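# Unplug the clipped cord from the power strip

## Task

Pull out the plug whose cord is held by the wire clip on the power strip, so that the plug ends up away from the wire clip. At the end, neither gripper may be holding any other loose object.

## Robot and tools

Robot: two arms, left_arm and right_arm, each with a parallel two-finger gripper and a wrist camera. left_arm is on the +y side and right_arm on the -y side; these names do not match image sides. Bases in the scene frame: left_arm (+0.036, +0.309, +0.009) m, right_arm (-0.002, -0.251, +0.037) m, each turned only slightly about z.

Frames: the scene frame has its origin at table-top height, midway between the nominal bases, with +z up and +x reaching out over the table. Reported hand positions, orientations and targets are in this frame. Offsets in commands are instead measured along the current Hand target's own axes. On a gripper, +z points along the fingers and the fingers open and close along y. end_effector_position is the spot between the finger pads, roughly 1 cm short of the fingertips. Reported poses can be a few centimetres off, more at long reach.

Row layout (used by execute_actions and move): 14 numbers, each in [-1, 1], covering both arms even when only one moves: left_arm dx, dy, dz, rx, ry, rz, opening, then right_arm dx, dy, dz, rx, ry, rz, opening. dx..rz are an offset from that arm's Hand target as it stood when the action or move began, along that target's axes; 1.0 equals 0.6 m of travel or 180 degrees of turn, and rx, ry, rz form one rotation vector. They are not poses, so sending the same offset again moves further. Sending six zeros re-commands the current Hand target. The opening is absolute, not an offset: +1 fully open (0.094 m), -1 closed. A 0 there is a real command (half open), so repeat the present opening to leave a gripper unchanged.

execute_actions(actions, cameras): actions is a list of actions; each action is a list of up to 15 rows, one per 1/30 s step, and a shorter action keeps its last row for the remaining steps. Every row in an action counts from that action's start pose, not the previous row. Images come back only for an empty actions list or when cameras names them (["all"], a list of names, or []).

move(target, speed, blend, opening_speed, grip_force, blocking, cameras): drives each gripper in a straight line to its offset target. target is one 14-number row or a list of up to 15 rows, all counted from the same starting Hand targets. speed is top path speed in m/s (0.002 to 2.9, default 0.25; rotation up to twice that in rad/s), one value or one per target. blend, in metres, rounds corners between listed targets; 0 stops at each. opening_speed (0.2 or more, scale units per second) closes or opens gradually, useful on fragile items. grip_force sets the per-pad force limit in newtons, 10 to 50, one value or one per arm; it persists, and low values close slowly. blocking=false returns early while the move continues. A move lasts at most 10 s, does not avoid obstacles or the other arm, and the grippers lag and may overshoot at speed. The result ends with a move: line giving the ending (done, off_target, moving, held, fault) and any limits (paced = commanded pose clipped, held = steps withheld). done means within 10 mm and 2 degrees; neither done nor off_target tells you about contact.

wait(seconds 0 to 10) lets time pass holding the last command. stop brakes a running move. zoom_image(camera, region [x0, y0, x1, y1], at most 504 by 504 pixels) enlarges part of a camera's newest image. Cameras: cam_head_left, cam_head_right, cam_high, cam_low, cam_left_wrist, cam_right_wrist, all 672x504. read_manual gives only licence texts. finished_scene(scene) ends the current scene irreversibly; make no further calls in that reply, and only call it when the plug is out and clear of the clip and will stay that way.

Result lines: end_effector_position (m) and end_effector_quat_wxyz per arm; Hand target (the last commanded pose after clipping, which later offsets start from); Tool commands; grip_measured (measured finger opening on the -1 to +1 scale; reads slightly wide when empty and somewhat narrower than a firmly squeezed part); grip_effort_nm (average gripper motor effort, negative closing, not a pad force, keeps residue at rest); Joint positions (last number is opening in metres), joint torques (include gravity, noisy), Joint velocities (may say within noise or be omitted). MOTOR HOT warns at 75 °C; OVER-TEMPERATURE FAULT at 90 °C folds that arm away for the rest of the scene.

Behaviour: orientation commands are clipped to 40 degrees from the current orientation each step. A gripper often stops a few centimetres short of its target from friction or weight; re-send the remaining distance as an offset. An arm that meets resistance keeps pushing until sent back past its current position. To let go, command an opening well above grip_measured.

Avoid: dropping things, releasing moving parts, fast or hard contact (force rises with speed and with how far the target lies past the contact), any collision or squeeze between the two arms or their cameras, strain on a wrist camera cable, anything leaving the table, paths passing near an arm's own base (go around it), and long holds or stretched-out reaching that heat motors. Objects may occasionally get nudged by outside disturbances.

Each tool is called after "Emit:" as name([rows], argument=value, ...), one row to a line, values as JSON.

## Session

Emit:
execute_actions(actions=[])

Scene clock: 0.00 s.
left_arm: end_effector_position=(+0.2482, +0.2444, +0.2874) grip_measured=+1.000 grip_effort_nm=n/a end_effector_quat_wxyz=(+0.471, -0.072, +0.860, -0.185) | right_arm: end_effector_position=(+0.3539, -0.1864, +0.2552) grip_measured=+1.000 grip_effort_nm=n/a end_effector_quat_wxyz=(+0.628, +0.097, +0.739, +0.221)
Joint positions: left_arm=[-0.29 0.557 0.92 -0.873 -0.031 -0.475 0.094] | right_arm=[0.121 1.01 0.38 0.517 -0.06 0.462 0.094]
Joint velocities: within noise
Joint torques (N m): no reading
Heat: left arm: 34 °C; right arm: 26 °C.
Hand target: left_arm +0.2470, +0.2451, +0.2911; +0.475, -0.071, +0.857, -0.185 | right_arm +0.3547, -0.1863, +0.2650; +0.638, +0.095, +0.731, +0.222
Tool commands: left_gripper/opening=+1.0 right_gripper/opening=+1.0
camera_calibration:
cam_left_wrist: T_world_to_cam=[[-0.0189216, -0.924552, 0.380585, 0.125591], [-0.847457, -0.187152, -0.49678, 0.437429], [0.530526, -0.331929, -0.779978, 0.262404], [0, 0, 0, 1]] pos_world=[0.233866, 0.285081, 0.374177]
cam_right_wrist: T_world_to_cam=[[0.136134, -0.877373, -0.460092, -0.0945359], [-0.583596, 0.304262, -0.752888, 0.494294], [0.800552, 0.371001, -0.470611, -0.00643685], [0, 0, 0, 1]] pos_world=[0.306491, -0.23095, 0.325624]

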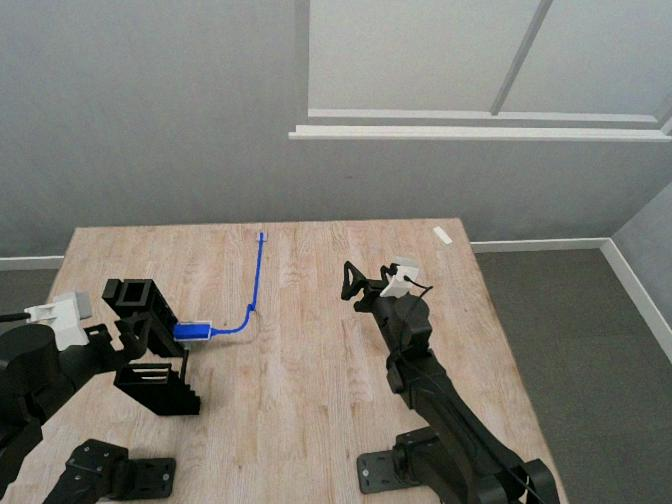

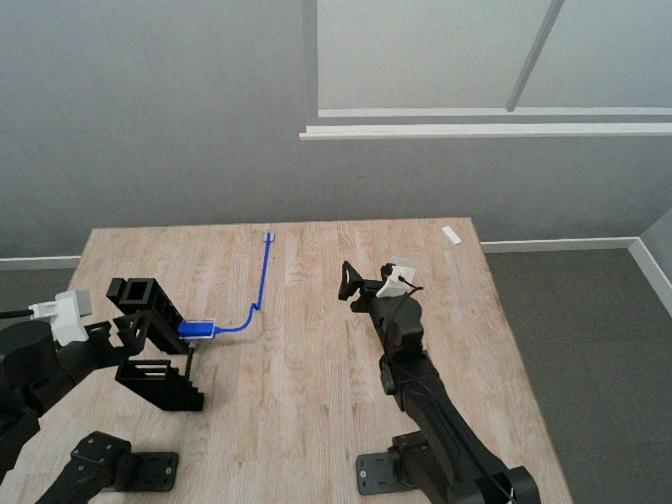

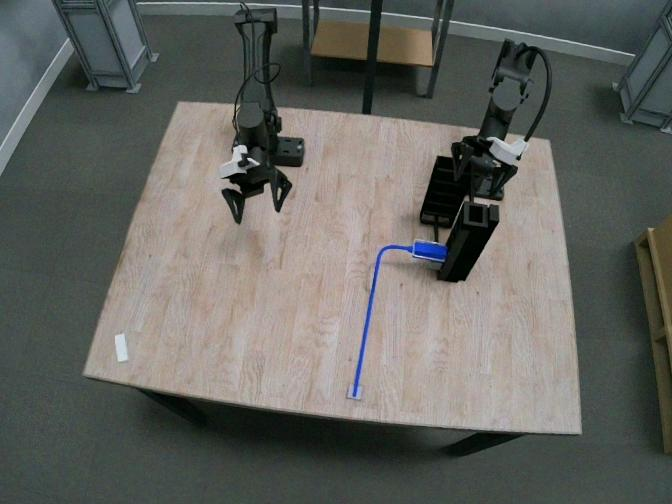

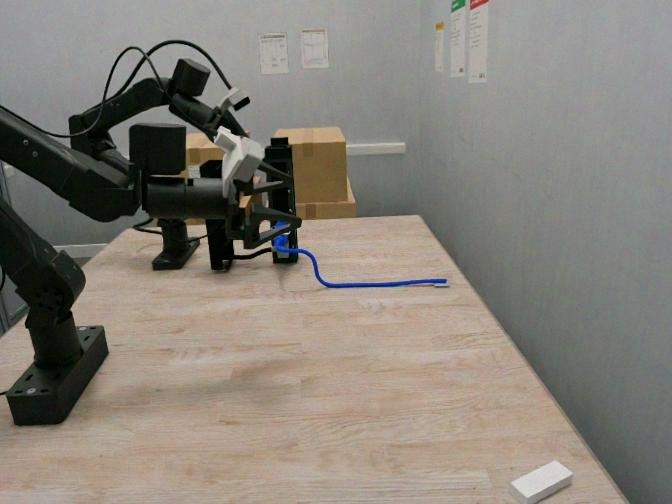

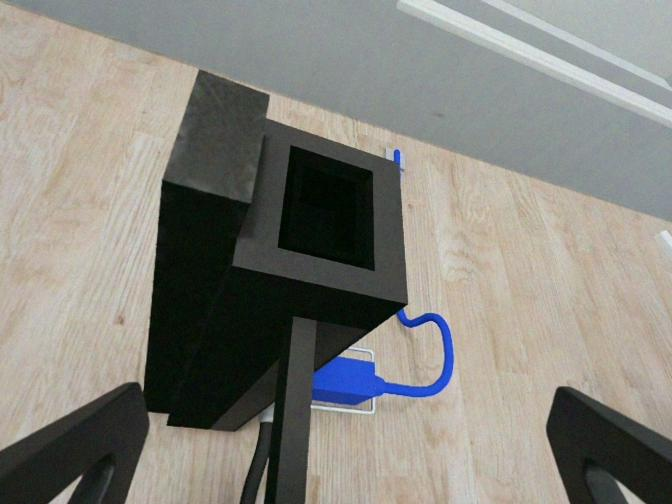

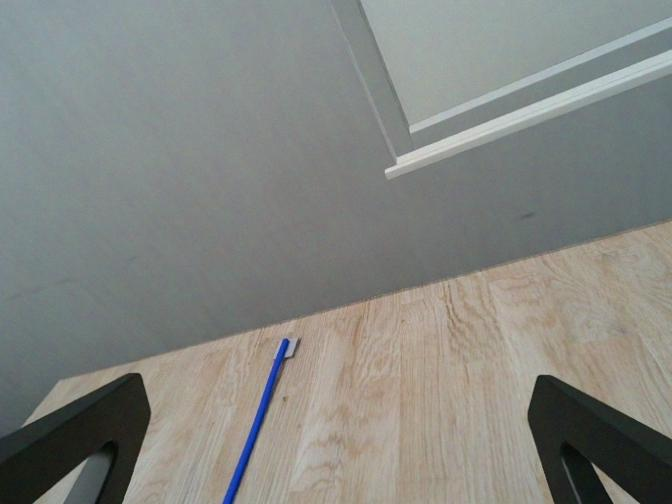

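Emit:
zoom_image(camera="cam_head_right", region=[90, 220, 290, 420])

Emit:
zoom_image(camera="cam_high", region=[370, 130, 530, 290])

Emit:
zoom_image(camera="cam_low", region=[200, 120, 360, 290])

Emit:
zoom_image(camera="cam_left_wrist", region=[130, 200, 530, 504])

Scaled by 2.520 from the camera's 672x504 image, which has a finer 960x720 frame.

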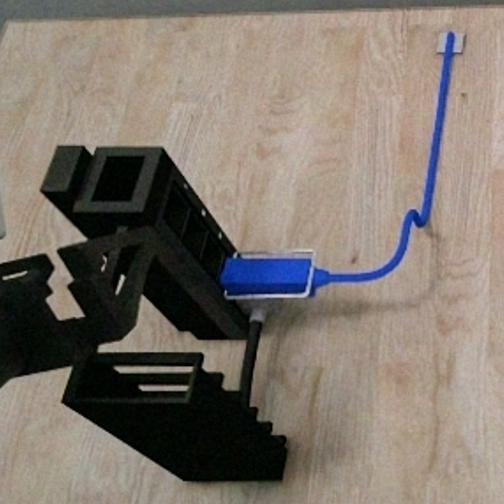

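Scaled by 3.150 from the camera's 672x504 image, which has a finer 960x720 frame.

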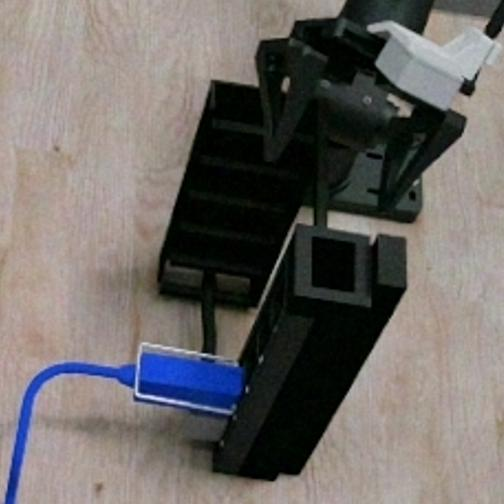

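Scaled by 2.965 from the camera's 672x504 image, which has a finer 960x720 frame.

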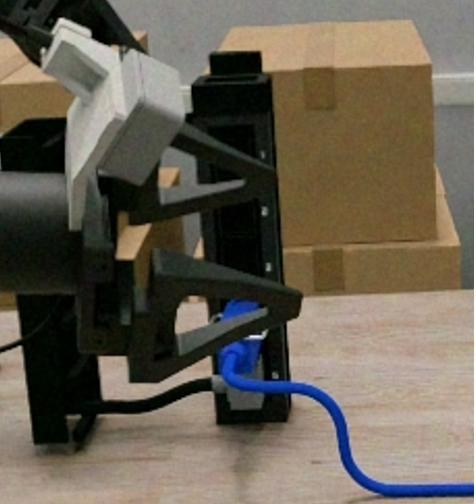

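Scaled by 1.260 from the camera's 672x504 image, which has a finer 960x720 frame.

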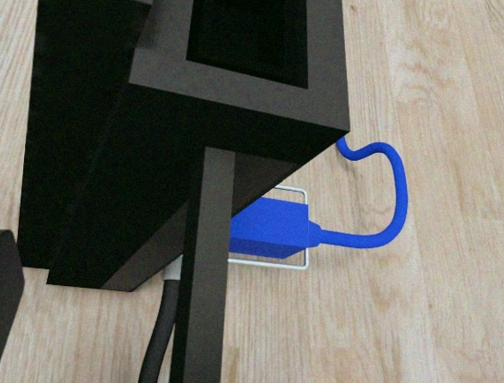

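Emit:
move(target=[0,0,0,0,0,0,1,0.123,0.185,-0.028,-0.389,0.215,-0.255,1], cameras=["cam_right_wrist","cam_head_right","cam_low"])

Emit:
zoom_image(camera="cam_right_wrist", region=[200, 150, 500, 400])

Scene clock: 22.40 s.
left_arm: end_effector_position=(+0.2482, +0.2444, +0.2874) grip_measured=+1.000 grip_effort_nm=0.01 end_effector_quat_wxyz=(+0.471, -0.072, +0.860, -0.185) | right_arm: end_effector_position=(+0.3061, -0.0642, +0.2416) grip_measured=+1.000 grip_effort_nm=0.01 end_effector_quat_wxyz=(-0.345, +0.609, -0.622, -0.351)
Joint positions: left_arm=[-0.29 0.557 0.92 -0.873 -0.031 -0.475 0.094] | right_arm=[0.075 1.671 1.371 -1.103 -1.022 -1.355 0.094]
Joint torques (N m): left_arm=[-0.02 1.57 8.34 1.28 -0.05 -0.03] | right_arm=[0.54 -6.76 10.17 0.61 -0.57 -0.16]
Heat: left arm: 37 °C; right arm: 29 °C.
Hand target: left_arm +0.2470, +0.2451, +0.2911; +0.475, -0.071, +0.857, -0.185 | right_arm +0.3099, -0.0606, +0.2502; -0.353, +0.613, -0.612, -0.354
Off the commanded pose: left_arm 0.004 m, 1 deg | right_arm 0.010 m, 1 deg.
move: done
camera_calibration:
cam_right_wrist: T_world_to_cam=[[0.999479, -0.0135503, -0.0292907, -0.299943], [-0.027663, -0.82716, -0.561285, 0.1299], [-0.0166225, 0.561803, -0.827104, 0.328618], [0, 0, 0, 1]] pos_world=[0.308843, -0.0812346, 0.335927]
Images, in order (width x height): cam_head_right 672x504, cam_low 672x504, cam_right_wrist 672x504.

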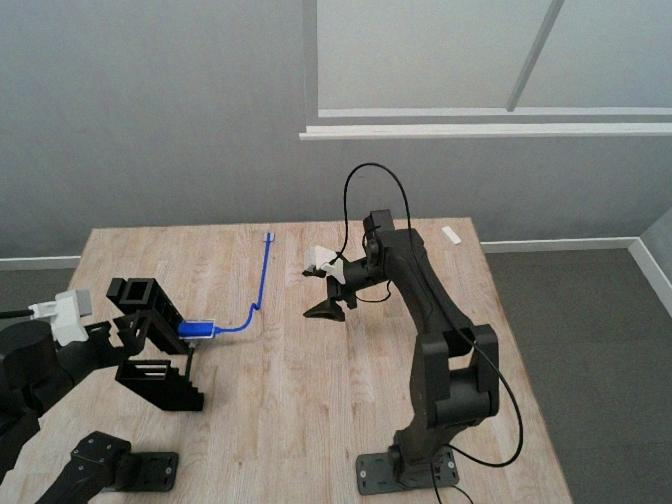

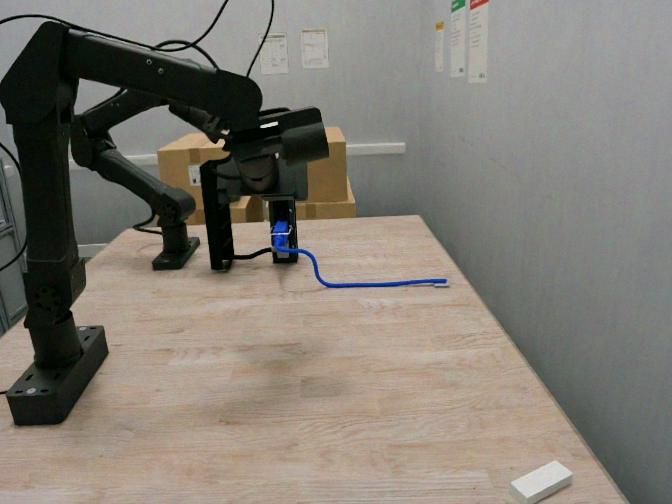

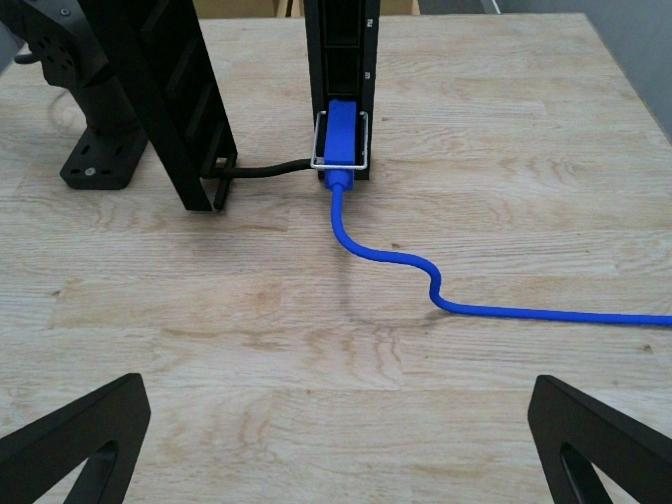

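Scaled by 1.680 from the camera's 672x504 image, which has a finer 960x720 frame.

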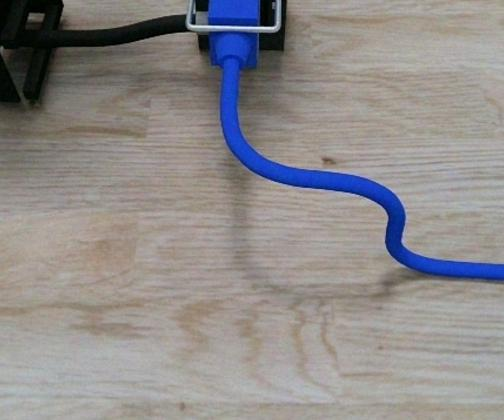

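Emit:
zoom_image(camera="cam_right_wrist", region=[280, 70, 400, 210])

Emit:
zoom_image(camera="cam_low", region=[230, 180, 330, 280])

Scaled by 3.600 from the camera's 672x504 image, which has a finer 960x720 frame.

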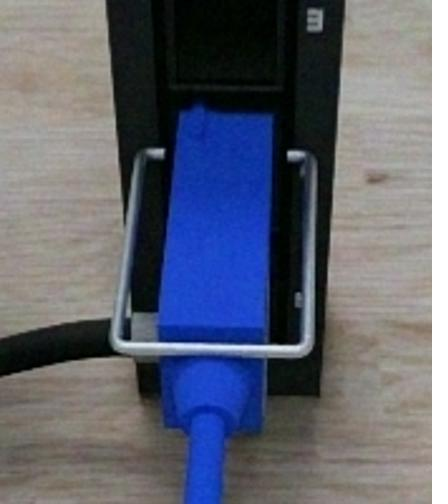

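Scaled by 5.040 from the camera's 672x504 image, which has a finer 960x720 frame.

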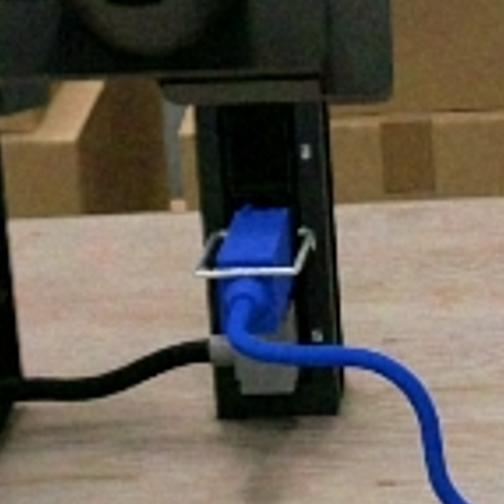

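Emit:
move(target=[0,0,0,0,0,0,1,0.103,0.008,0.341,0,-0.111,0,-0.04], cameras=["cam_right_wrist","cam_head_left","cam_high","cam_low"])

Emit:
zoom_image(camera="cam_low", region=[200, 150, 350, 300])

Emit:
zoom_image(camera="cam_high", region=[340, 170, 500, 310])

Scene clock: 45.17 s.
left_arm: end_effector_position=(+0.2482, +0.2444, +0.2874) grip_measured=+1.000 grip_effort_nm=0.00 end_effector_quat_wxyz=(+0.471, -0.072, +0.860, -0.185) | right_arm: end_effector_position=(+0.3064, +0.0832, +0.0930) grip_measured=-0.039 grip_effort_nm=-0.05 end_effector_quat_wxyz=(-0.443, +0.539, -0.553, -0.457)
Joint positions: left_arm=[-0.29 0.557 0.92 -0.873 -0.031 -0.475 0.094] | right_arm=[0.442 2.143 0.824 0.909 -1.071 -0.336 0.045]
Joint torques (N m): left_arm=[-0.02 1.62 8.34 1.28 -0.05 -0.01] | right_arm=[0.73 -9.35 3.93 2.54 -0.18 -0.03]
Heat: left arm: 37 °C; right arm: 29 °C.
Hand target: left_arm +0.2470, +0.2451, +0.2911; +0.475, -0.071, +0.857, -0.185 | right_arm +0.3045, +0.0856, +0.0943; -0.453, +0.542, -0.542, -0.455
Off the commanded pose: left_arm 0.004 m, 1 deg | right_arm 0.003 m, 2 deg.
move: done
camera_calibration:
cam_right_wrist: T_world_to_cam=[[0.999169, -0.000178561, -0.0407619, -0.302511], [-0.0331289, -0.586188, -0.809498, 0.173134], [-0.0237496, 0.810175, -0.585707, 0.0819758], [0, 0, 0, 1]] pos_world=[0.309942, 0.0350201, 0.175834]
Images, in order (width x height): cam_head_left 672x504, cam_high 672x504, cam_low 672x504, cam_right_wrist 672x504.

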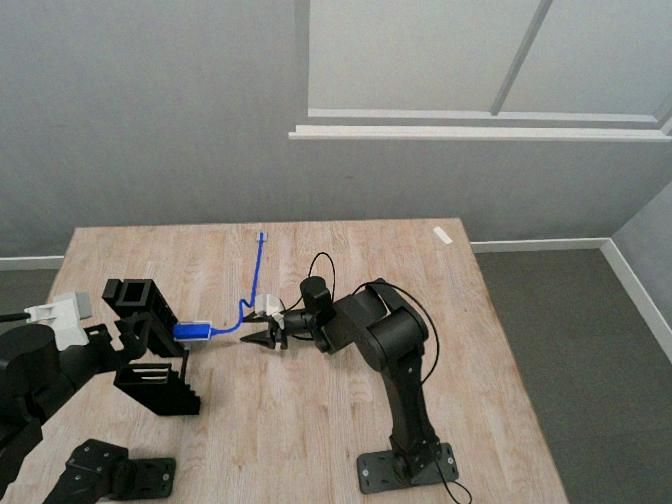

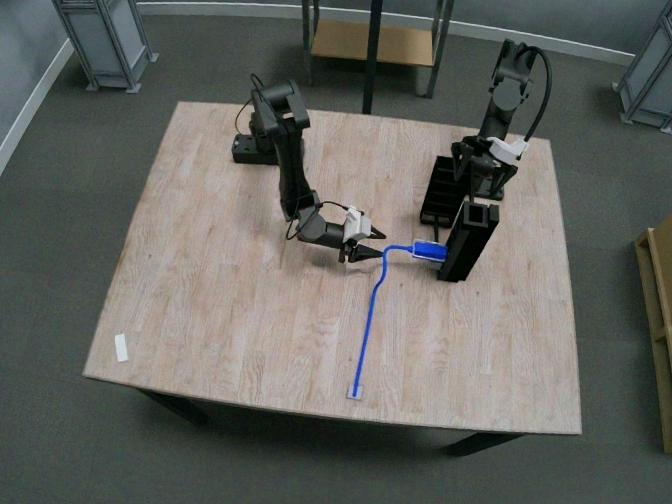

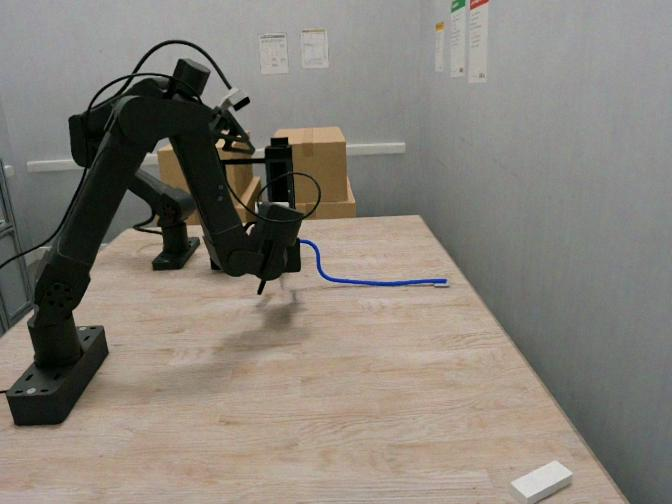

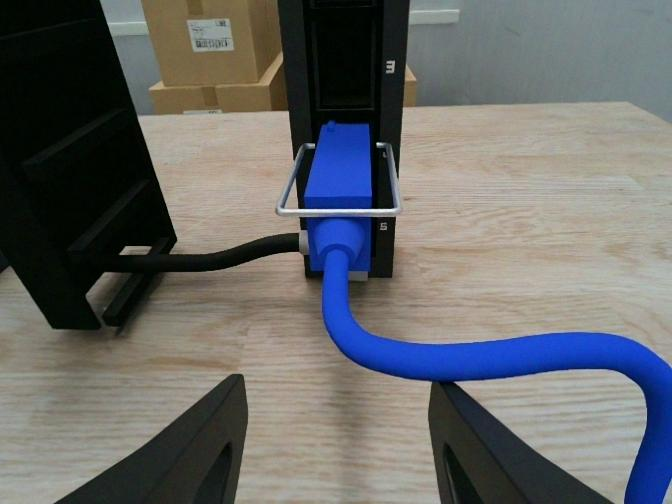

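Scaled by 3.360 from the camera's 672x504 image, which has a finer 960x720 frame.

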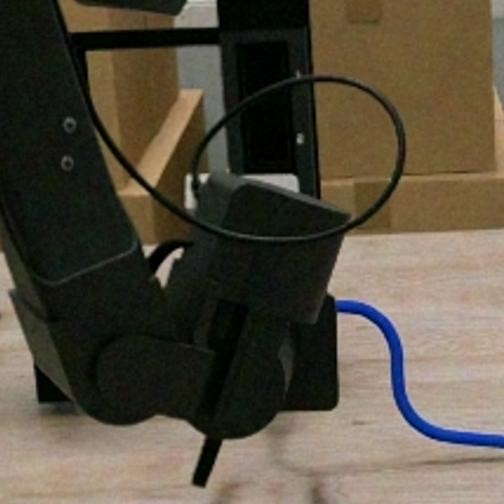

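Scaled by 3.150 from the camera's 672x504 image, which has a finer 960x720 frame.

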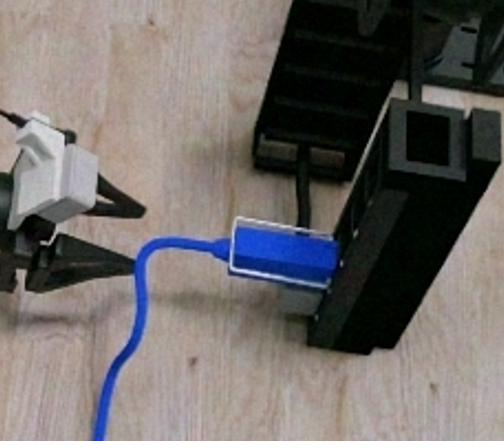

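Emit:
move([
  [0,0,0,0,0,0,1,-0.06,0,-0.044,0,0,0,-0.04],
  [0,0,0,0,0,0,1,-0.049,0.035,-0.009,0,0,0,-1],
  [0,0,0,0,0,0,1,0.018,0.035,0.071,0,0,0,-1],
  [0,0,0,0,0,0,1,0.009,0.035,0.1225,0,0,0,-1],
], speed=0.12, cameras=["cam_right_wrist","cam_high"])

Emit:
zoom_image(camera="cam_high", region=[340, 170, 500, 310])

Scene clock: 62.37 s.
left_arm: end_effector_position=(+0.2482, +0.2444, +0.2874) grip_measured=+1.000 grip_effort_nm=0.00 end_effector_quat_wxyz=(+0.471, -0.072, +0.860, -0.185) | right_arm: end_effector_position=(+0.2782, +0.1534, +0.0774) grip_measured=-0.992 grip_effort_nm=-0.40 end_effector_quat_wxyz=(-0.451, +0.544, -0.541, -0.455)
Joint positions: left_arm=[-0.29 0.557 0.92 -0.873 -0.031 -0.475 0.094] | right_arm=[0.65 2.266 0.885 1.096 -0.884 -0.221 0]
Joint torques (N m): left_arm=[-0.09 1.58 8.38 1.28 -0.06 -0.01] | right_arm=[0.13 -9.42 6.61 2.1 -0.09 0.04]
Heat: left arm: 38 °C; right arm: 30 °C.
Hand target: left_arm +0.2470, +0.2451, +0.2911; +0.475, -0.071, +0.857, -0.185 | right_arm +0.2835, +0.1570, +0.0762; -0.454, +0.542, -0.542, -0.455
Off the commanded pose: left_arm 0.004 m, 1 deg | right_arm 0.006 m, 0 deg.
move: done
camera_calibration:
cam_right_wrist: T_world_to_cam=[[0.999835, 0.0102573, -0.0150048, -0.278739], [-0.00636246, -0.575793, -0.81757, 0.192278], [-0.0170257, 0.817531, -0.575633, 0.0115602], [0, 0, 0, 1]] pos_world=[0.280113, 0.104121, 0.159673]
Images, in order (width x height): cam_high 672x504, cam_right_wrist 672x504.

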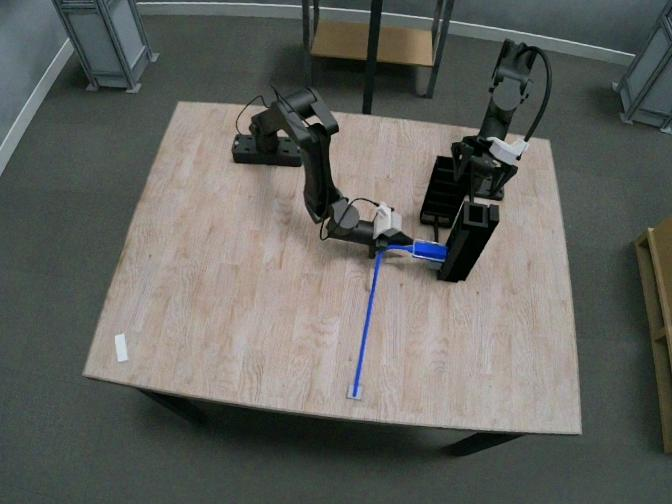

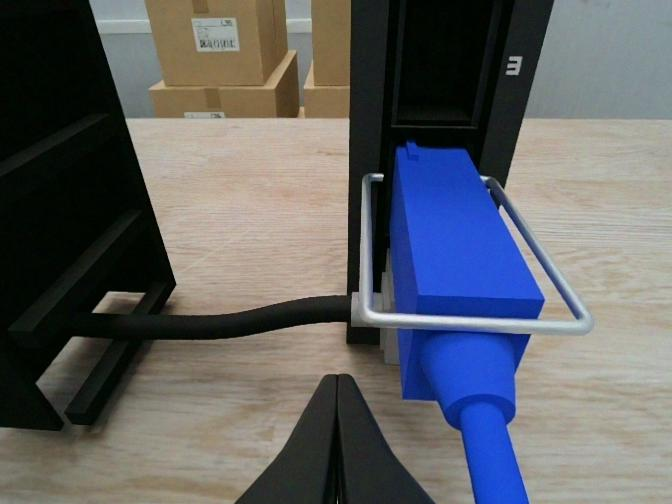

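Scaled by 3.150 from the camera's 672x504 image, which has a finer 960x720 frame.

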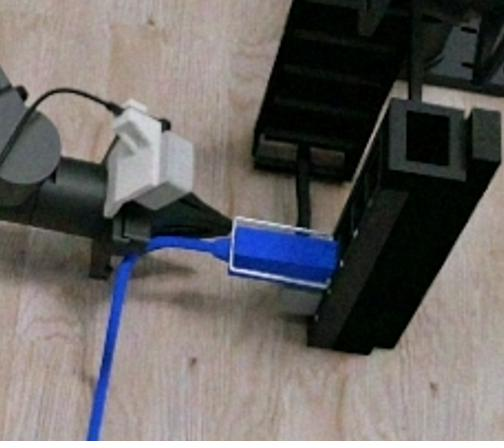

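Emit:
move([
  [0,0,0,0,0,0,1,-0.003,-0.02,0.0148,0,0,0,-1],
  [0,0,0,0,0,0,1,-0.061,-0.02,0.0095,0,0,0,-1],
  [0,0,0,0,0,0,1,-0.1055,-0.02,0.022,0,0,0,-1],
  [0,0,0,0,0,0,1,-0.132,-0.02,0.031,0,0,0,-1],
], speed=0.06, blend=0.005, cameras=["cam_right_wrist","cam_high"])

Emit:
zoom_image(camera="cam_high", region=[340, 170, 500, 310])

Scene clock: 71.33 s.
left_arm: end_effector_position=(+0.2482, +0.2444, +0.2874) grip_measured=+1.000 grip_effort_nm=0.00 end_effector_quat_wxyz=(+0.471, -0.072, +0.860, -0.185) | right_arm: end_effector_position=(+0.2806, +0.1659, +0.0883) grip_measured=-0.992 grip_effort_nm=-0.39 end_effector_quat_wxyz=(+0.381, -0.531, +0.605, +0.455)
Joint positions: left_arm=[-0.29 0.557 0.92 -0.873 -0.031 -0.475 0.094] | right_arm=[0.678 2.153 0.972 0.723 -0.838 -0.196 0]
Joint torques (N m): left_arm=[0.03 1.58 8.35 1.27 -0.04 -0.01] | right_arm=[1.4 -17.03 10.93 2.92 -0.2 -0.05]
Heat: left arm: 38 °C; right arm: 30 °C.
Hand target: left_arm +0.2470, +0.2451, +0.2911; +0.475, -0.071, +0.857, -0.185 | right_arm +0.2954, +0.1892, +0.1509; +0.453, -0.542, +0.542, +0.455
Off the commanded pose: left_arm 0.004 m, 1 deg | right_arm 0.068 m, 11 deg.
move: off_target (right_arm)
camera_calibration:
cam_right_wrist: T_world_to_cam=[[0.986942, -0.0207834, -0.15973, -0.259591], [-0.132395, -0.669476, -0.73094, 0.251592], [-0.0917438, 0.742543, -0.663486, 0.0488775], [0, 0, 0, 1]] pos_world=[0.293995, 0.126746, 0.174864]
Images, in order (width x height): cam_high 672x504, cam_right_wrist 672x504.

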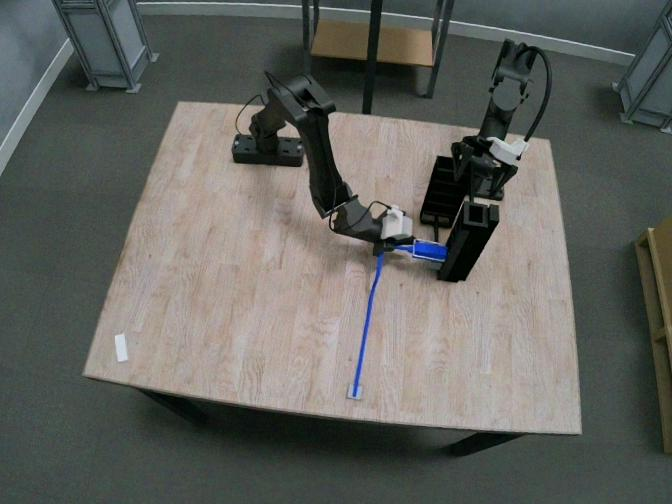

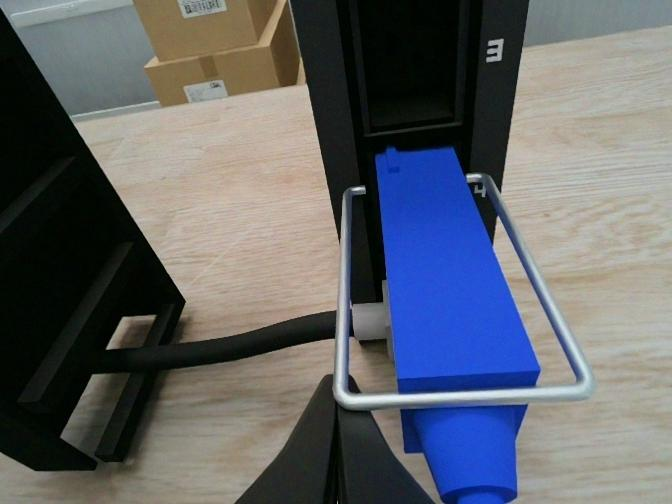

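Scaled by 3.150 from the camera's 672x504 image, which has a finer 960x720 frame.

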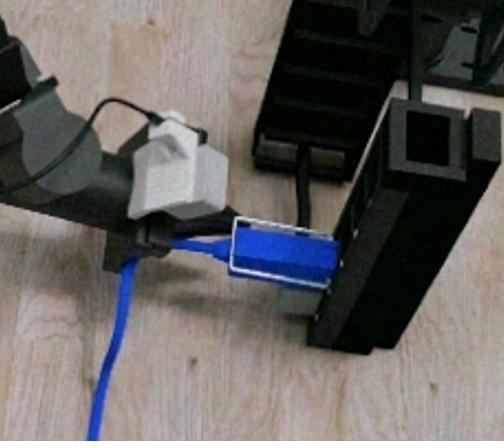

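Emit:
move([
  [0,0,0,0,0,0,1,0.1197,0.004,-0.045,0,-0.1,0,-1],
  [0,0,0,0,0,0,1,0.1133,-0.003,-0.0088,0,-0.1,0,-1],
  [0,0,0,0,0,0,1,0.0084,-0.003,-0.0477,0,-0.1,0,-1],
], speed=0.07, cameras=["cam_right_wrist","cam_head_left"])

Scene clock: 88.90 s.
left_arm: end_effector_position=(+0.2482, +0.2444, +0.2874) grip_measured=+1.000 grip_effort_nm=0.00 end_effector_quat_wxyz=(+0.471, -0.072, +0.860, -0.185) | right_arm: end_effector_position=(+0.2979, +0.1625, +0.1284) grip_measured=-0.992 grip_effort_nm=-0.39 end_effector_quat_wxyz=(+0.501, -0.473, +0.492, +0.532)
Joint positions: left_arm=[-0.29 0.557 0.92 -0.873 -0.031 -0.475 0.094] | right_arm=[0.63 2.374 0.978 1.509 -0.923 0.141 0]
Joint torques (N m): left_arm=[-0.01 1.65 8.35 1.27 -0.04 -0.01] | right_arm=[0.12 -15.02 3.07 2.55 0.14 0]
Heat: left arm: 38 °C; right arm: 33 °C.
Hand target: left_arm +0.2470, +0.2451, +0.2911; +0.475, -0.071, +0.857, -0.185 | right_arm +0.2972, +0.1602, +0.1508; +0.533, -0.464, +0.464, +0.534
Off the commanded pose: left_arm 0.004 m, 1 deg | right_arm 0.023 m, 5 deg.
joint sent to its limit (right arm) — joint 4 (wrist pitch), upper limit. The joint targets still meet the commanded pose.
move: off_target (right_arm)
camera_calibration:
cam_right_wrist: T_world_to_cam=[[0.997843, 0.0199599, -0.062532, -0.292628], [-0.0512331, -0.358712, -0.932041, 0.232142], [-0.0410344, 0.933235, -0.356915, -0.00594065], [0, 0, 0, 1]] pos_world=[0.303647, 0.0946569, 0.195947]
Images, in order (width x height): cam_head_left 672x504, cam_right_wrist 672x504.

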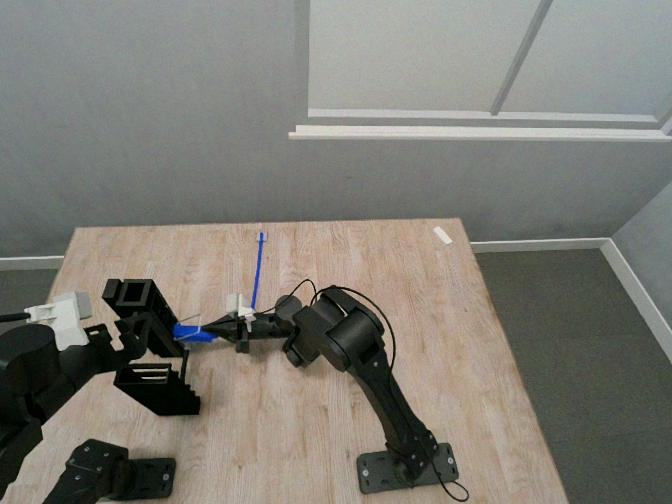

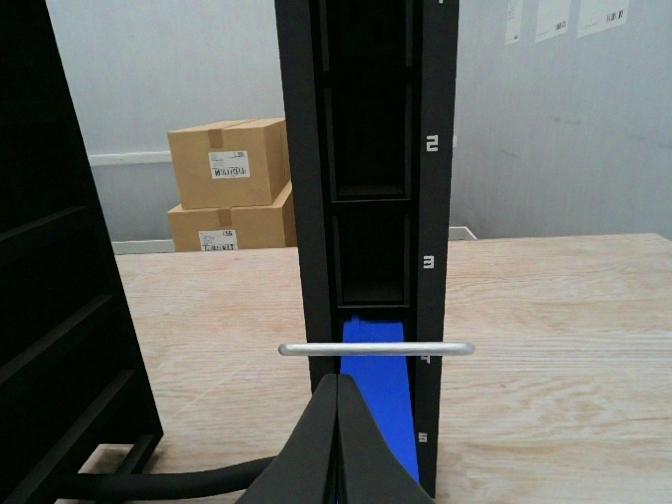

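Emit:
move([
  [0,0,0,0,0,0,1,-0.047,0,0.0235,0,0,0,-1],
  [0,0,0,0,0,0,1,-0.055,0,0.066,0,0,0,-1],
  [0,0,0,0,0,0,1,-0.045,0,0.081,0,0,0,-1],
], speed=0.08, cameras=["cam_right_wrist","cam_head_left"])

Scene clock: 96.37 s.
left_arm: end_effector_position=(+0.2482, +0.2444, +0.2874) grip_measured=+1.000 grip_effort_nm=0.00 end_effector_quat_wxyz=(+0.471, -0.072, +0.860, -0.185) | right_arm: end_effector_position=(+0.2935, +0.1994, +0.1733) grip_measured=-0.992 grip_effort_nm=-0.39 end_effector_quat_wxyz=(+0.520, -0.464, +0.474, +0.538)
Joint positions: left_arm=[-0.29 0.557 0.92 -0.873 -0.031 -0.475 0.094] | right_arm=[0.713 2.304 1.063 1.419 -0.832 0.16 0]
Joint torques (N m): left_arm=[-0.02 1.57 8.31 1.27 -0.04 0] | right_arm=[0.53 -12.45 7.56 1.93 0.13 -0.13]
Heat: left arm: 38 °C; right arm: 32 °C.
Hand target: left_arm +0.2470, +0.2451, +0.2911; +0.475, -0.071, +0.857, -0.185 | right_arm +0.2972, +0.2045, +0.1844; +0.533, -0.465, +0.464, +0.534
Off the commanded pose: left_arm 0.004 m, 1 deg | right_arm 0.013 m, 2 deg.
move: off_target (right_arm)
camera_calibration:
cam_right_wrist: T_world_to_cam=[[0.999093, 0.0163679, -0.0393174, -0.289828], [-0.0323103, -0.310131, -0.950145, 0.274939], [-0.0277453, 0.950553, -0.30932, -0.0400778], [0, 0, 0, 1]] pos_world=[0.297336, 0.128107, 0.23744]
Images, in order (width x height): cam_head_left 672x504, cam_right_wrist 672x504.

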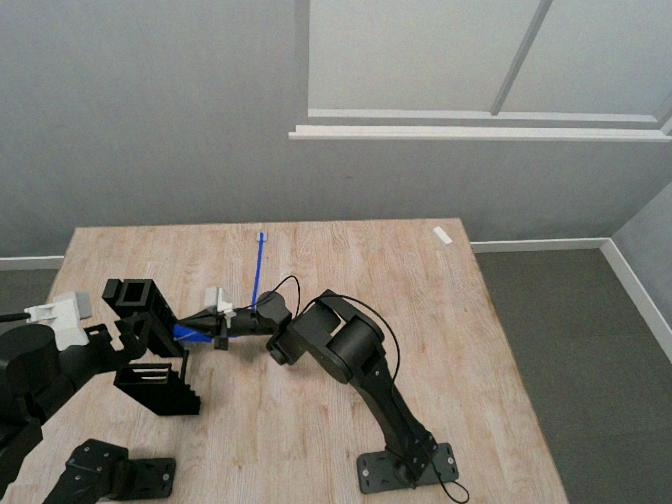

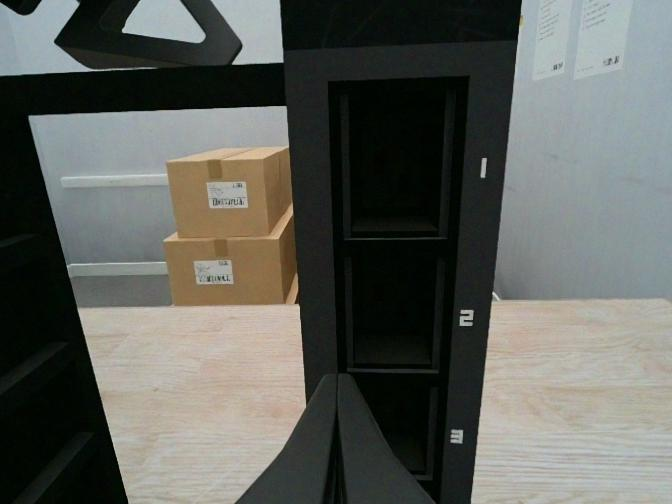

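Emit:
execute_actions(actions=[])

Emit:
zoom_image(camera="cam_head_right", region=[110, 260, 250, 400])

Emit:
zoom_image(camera="cam_high", region=[370, 180, 510, 300])

Emit:
zoom_image(camera="cam_left_wrist", region=[130, 200, 530, 504])

Scene clock: 98.80 s.
left_arm: end_effector_position=(+0.2482, +0.2444, +0.2874) grip_measured=+1.000 grip_effort_nm=0.00 end_effector_quat_wxyz=(+0.471, -0.072, +0.860, -0.185) | right_arm: end_effector_position=(+0.2935, +0.1994, +0.1733) grip_measured=-0.992 grip_effort_nm=-0.39 end_effector_quat_wxyz=(+0.520, -0.464, +0.475, +0.538)
Joint positions: left_arm=[-0.29 0.557 0.92 -0.873 -0.031 -0.475 0.094] | right_arm=[0.713 2.304 1.063 1.418 -0.831 0.16 0]
Joint velocities: within noise
Joint torques (N m): left_arm=[0.02 1.59 8.36 1.28 -0.04 -0.02] | right_arm=[0.58 -12.45 7.56 1.94 0.16 -0.14]
Heat: left arm: 38 °C; right arm: 32 °C.
Hand target: left_arm +0.2470, +0.2451, +0.2911; +0.475, -0.071, +0.857, -0.185 | right_arm +0.2972, +0.2045, +0.1844; +0.533, -0.465, +0.464, +0.534
Tool commands: left_gripper/opening=+1.0 right_gripper/opening=-1.0
Off the commanded pose: left_arm 0.004 m, 1 deg | right_arm 0.013 m, 2 deg.
camera_calibration:
cam_left_wrist: T_world_to_cam=[[-0.0189216, -0.924552, 0.380585, 0.125591], [-0.847457, -0.187152, -0.49678, 0.437429], [0.530526, -0.331929, -0.779978, 0.262404], [0, 0, 0, 1]] pos_world=[0.233866, 0.285081, 0.374177]
cam_right_wrist: T_world_to_cam=[[0.999085, 0.0160474, -0.0396413, -0.289812], [-0.0327115, -0.310342, -0.950062, 0.274974], [-0.0275484, 0.950489, -0.309533, -0.040106], [0, 0, 0, 1]] pos_world=[0.297437, 0.128107, 0.237339]

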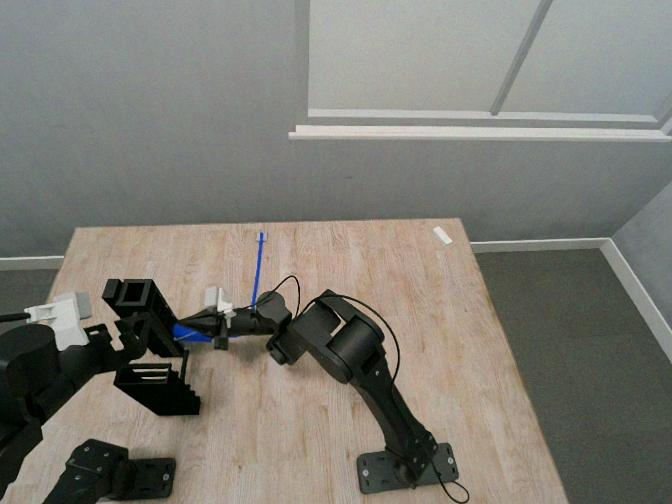

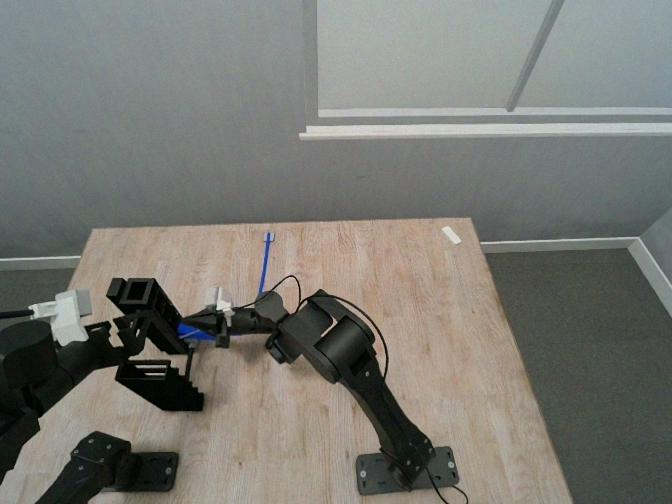

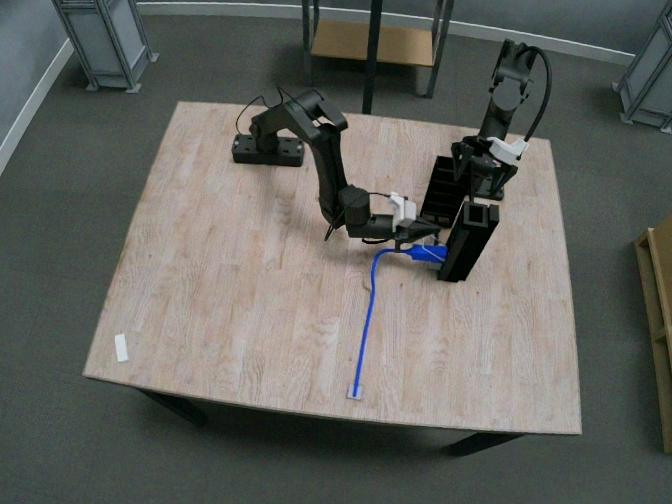

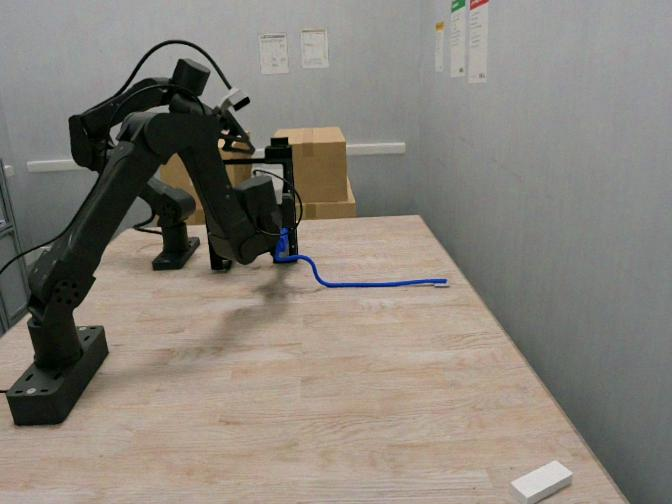

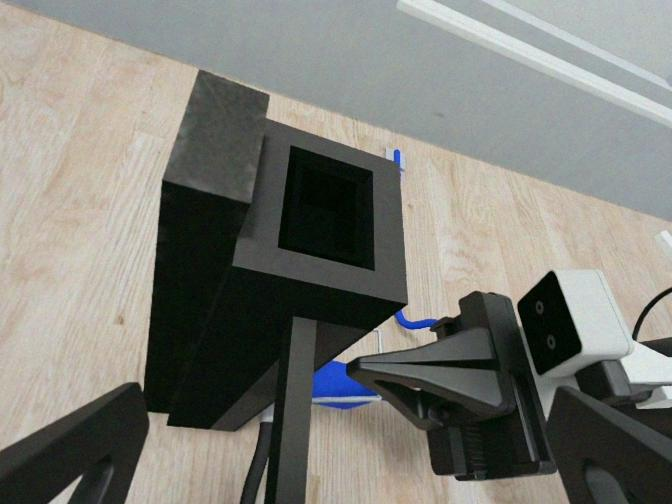

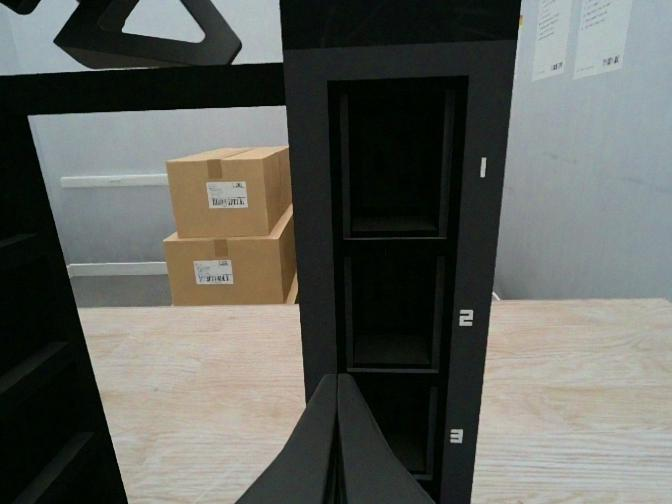

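Scaled by 3.600 from the camera's 672x504 image, which has a finer 960x720 frame.

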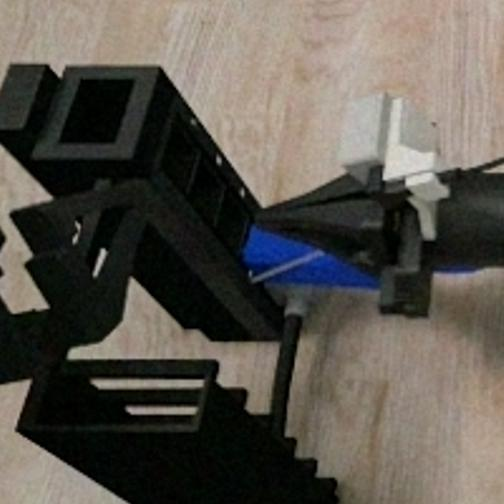

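Scaled by 3.600 from the camera's 672x504 image, which has a finer 960x720 frame.

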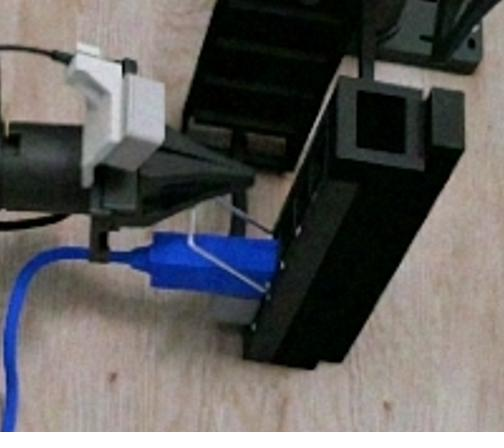

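Scaled by 1.260 from the camera's 672x504 image, which has a finer 960x720 frame.

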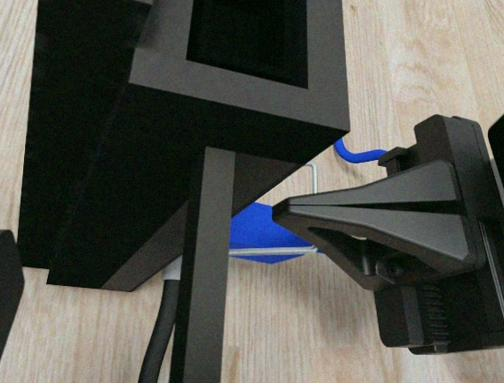

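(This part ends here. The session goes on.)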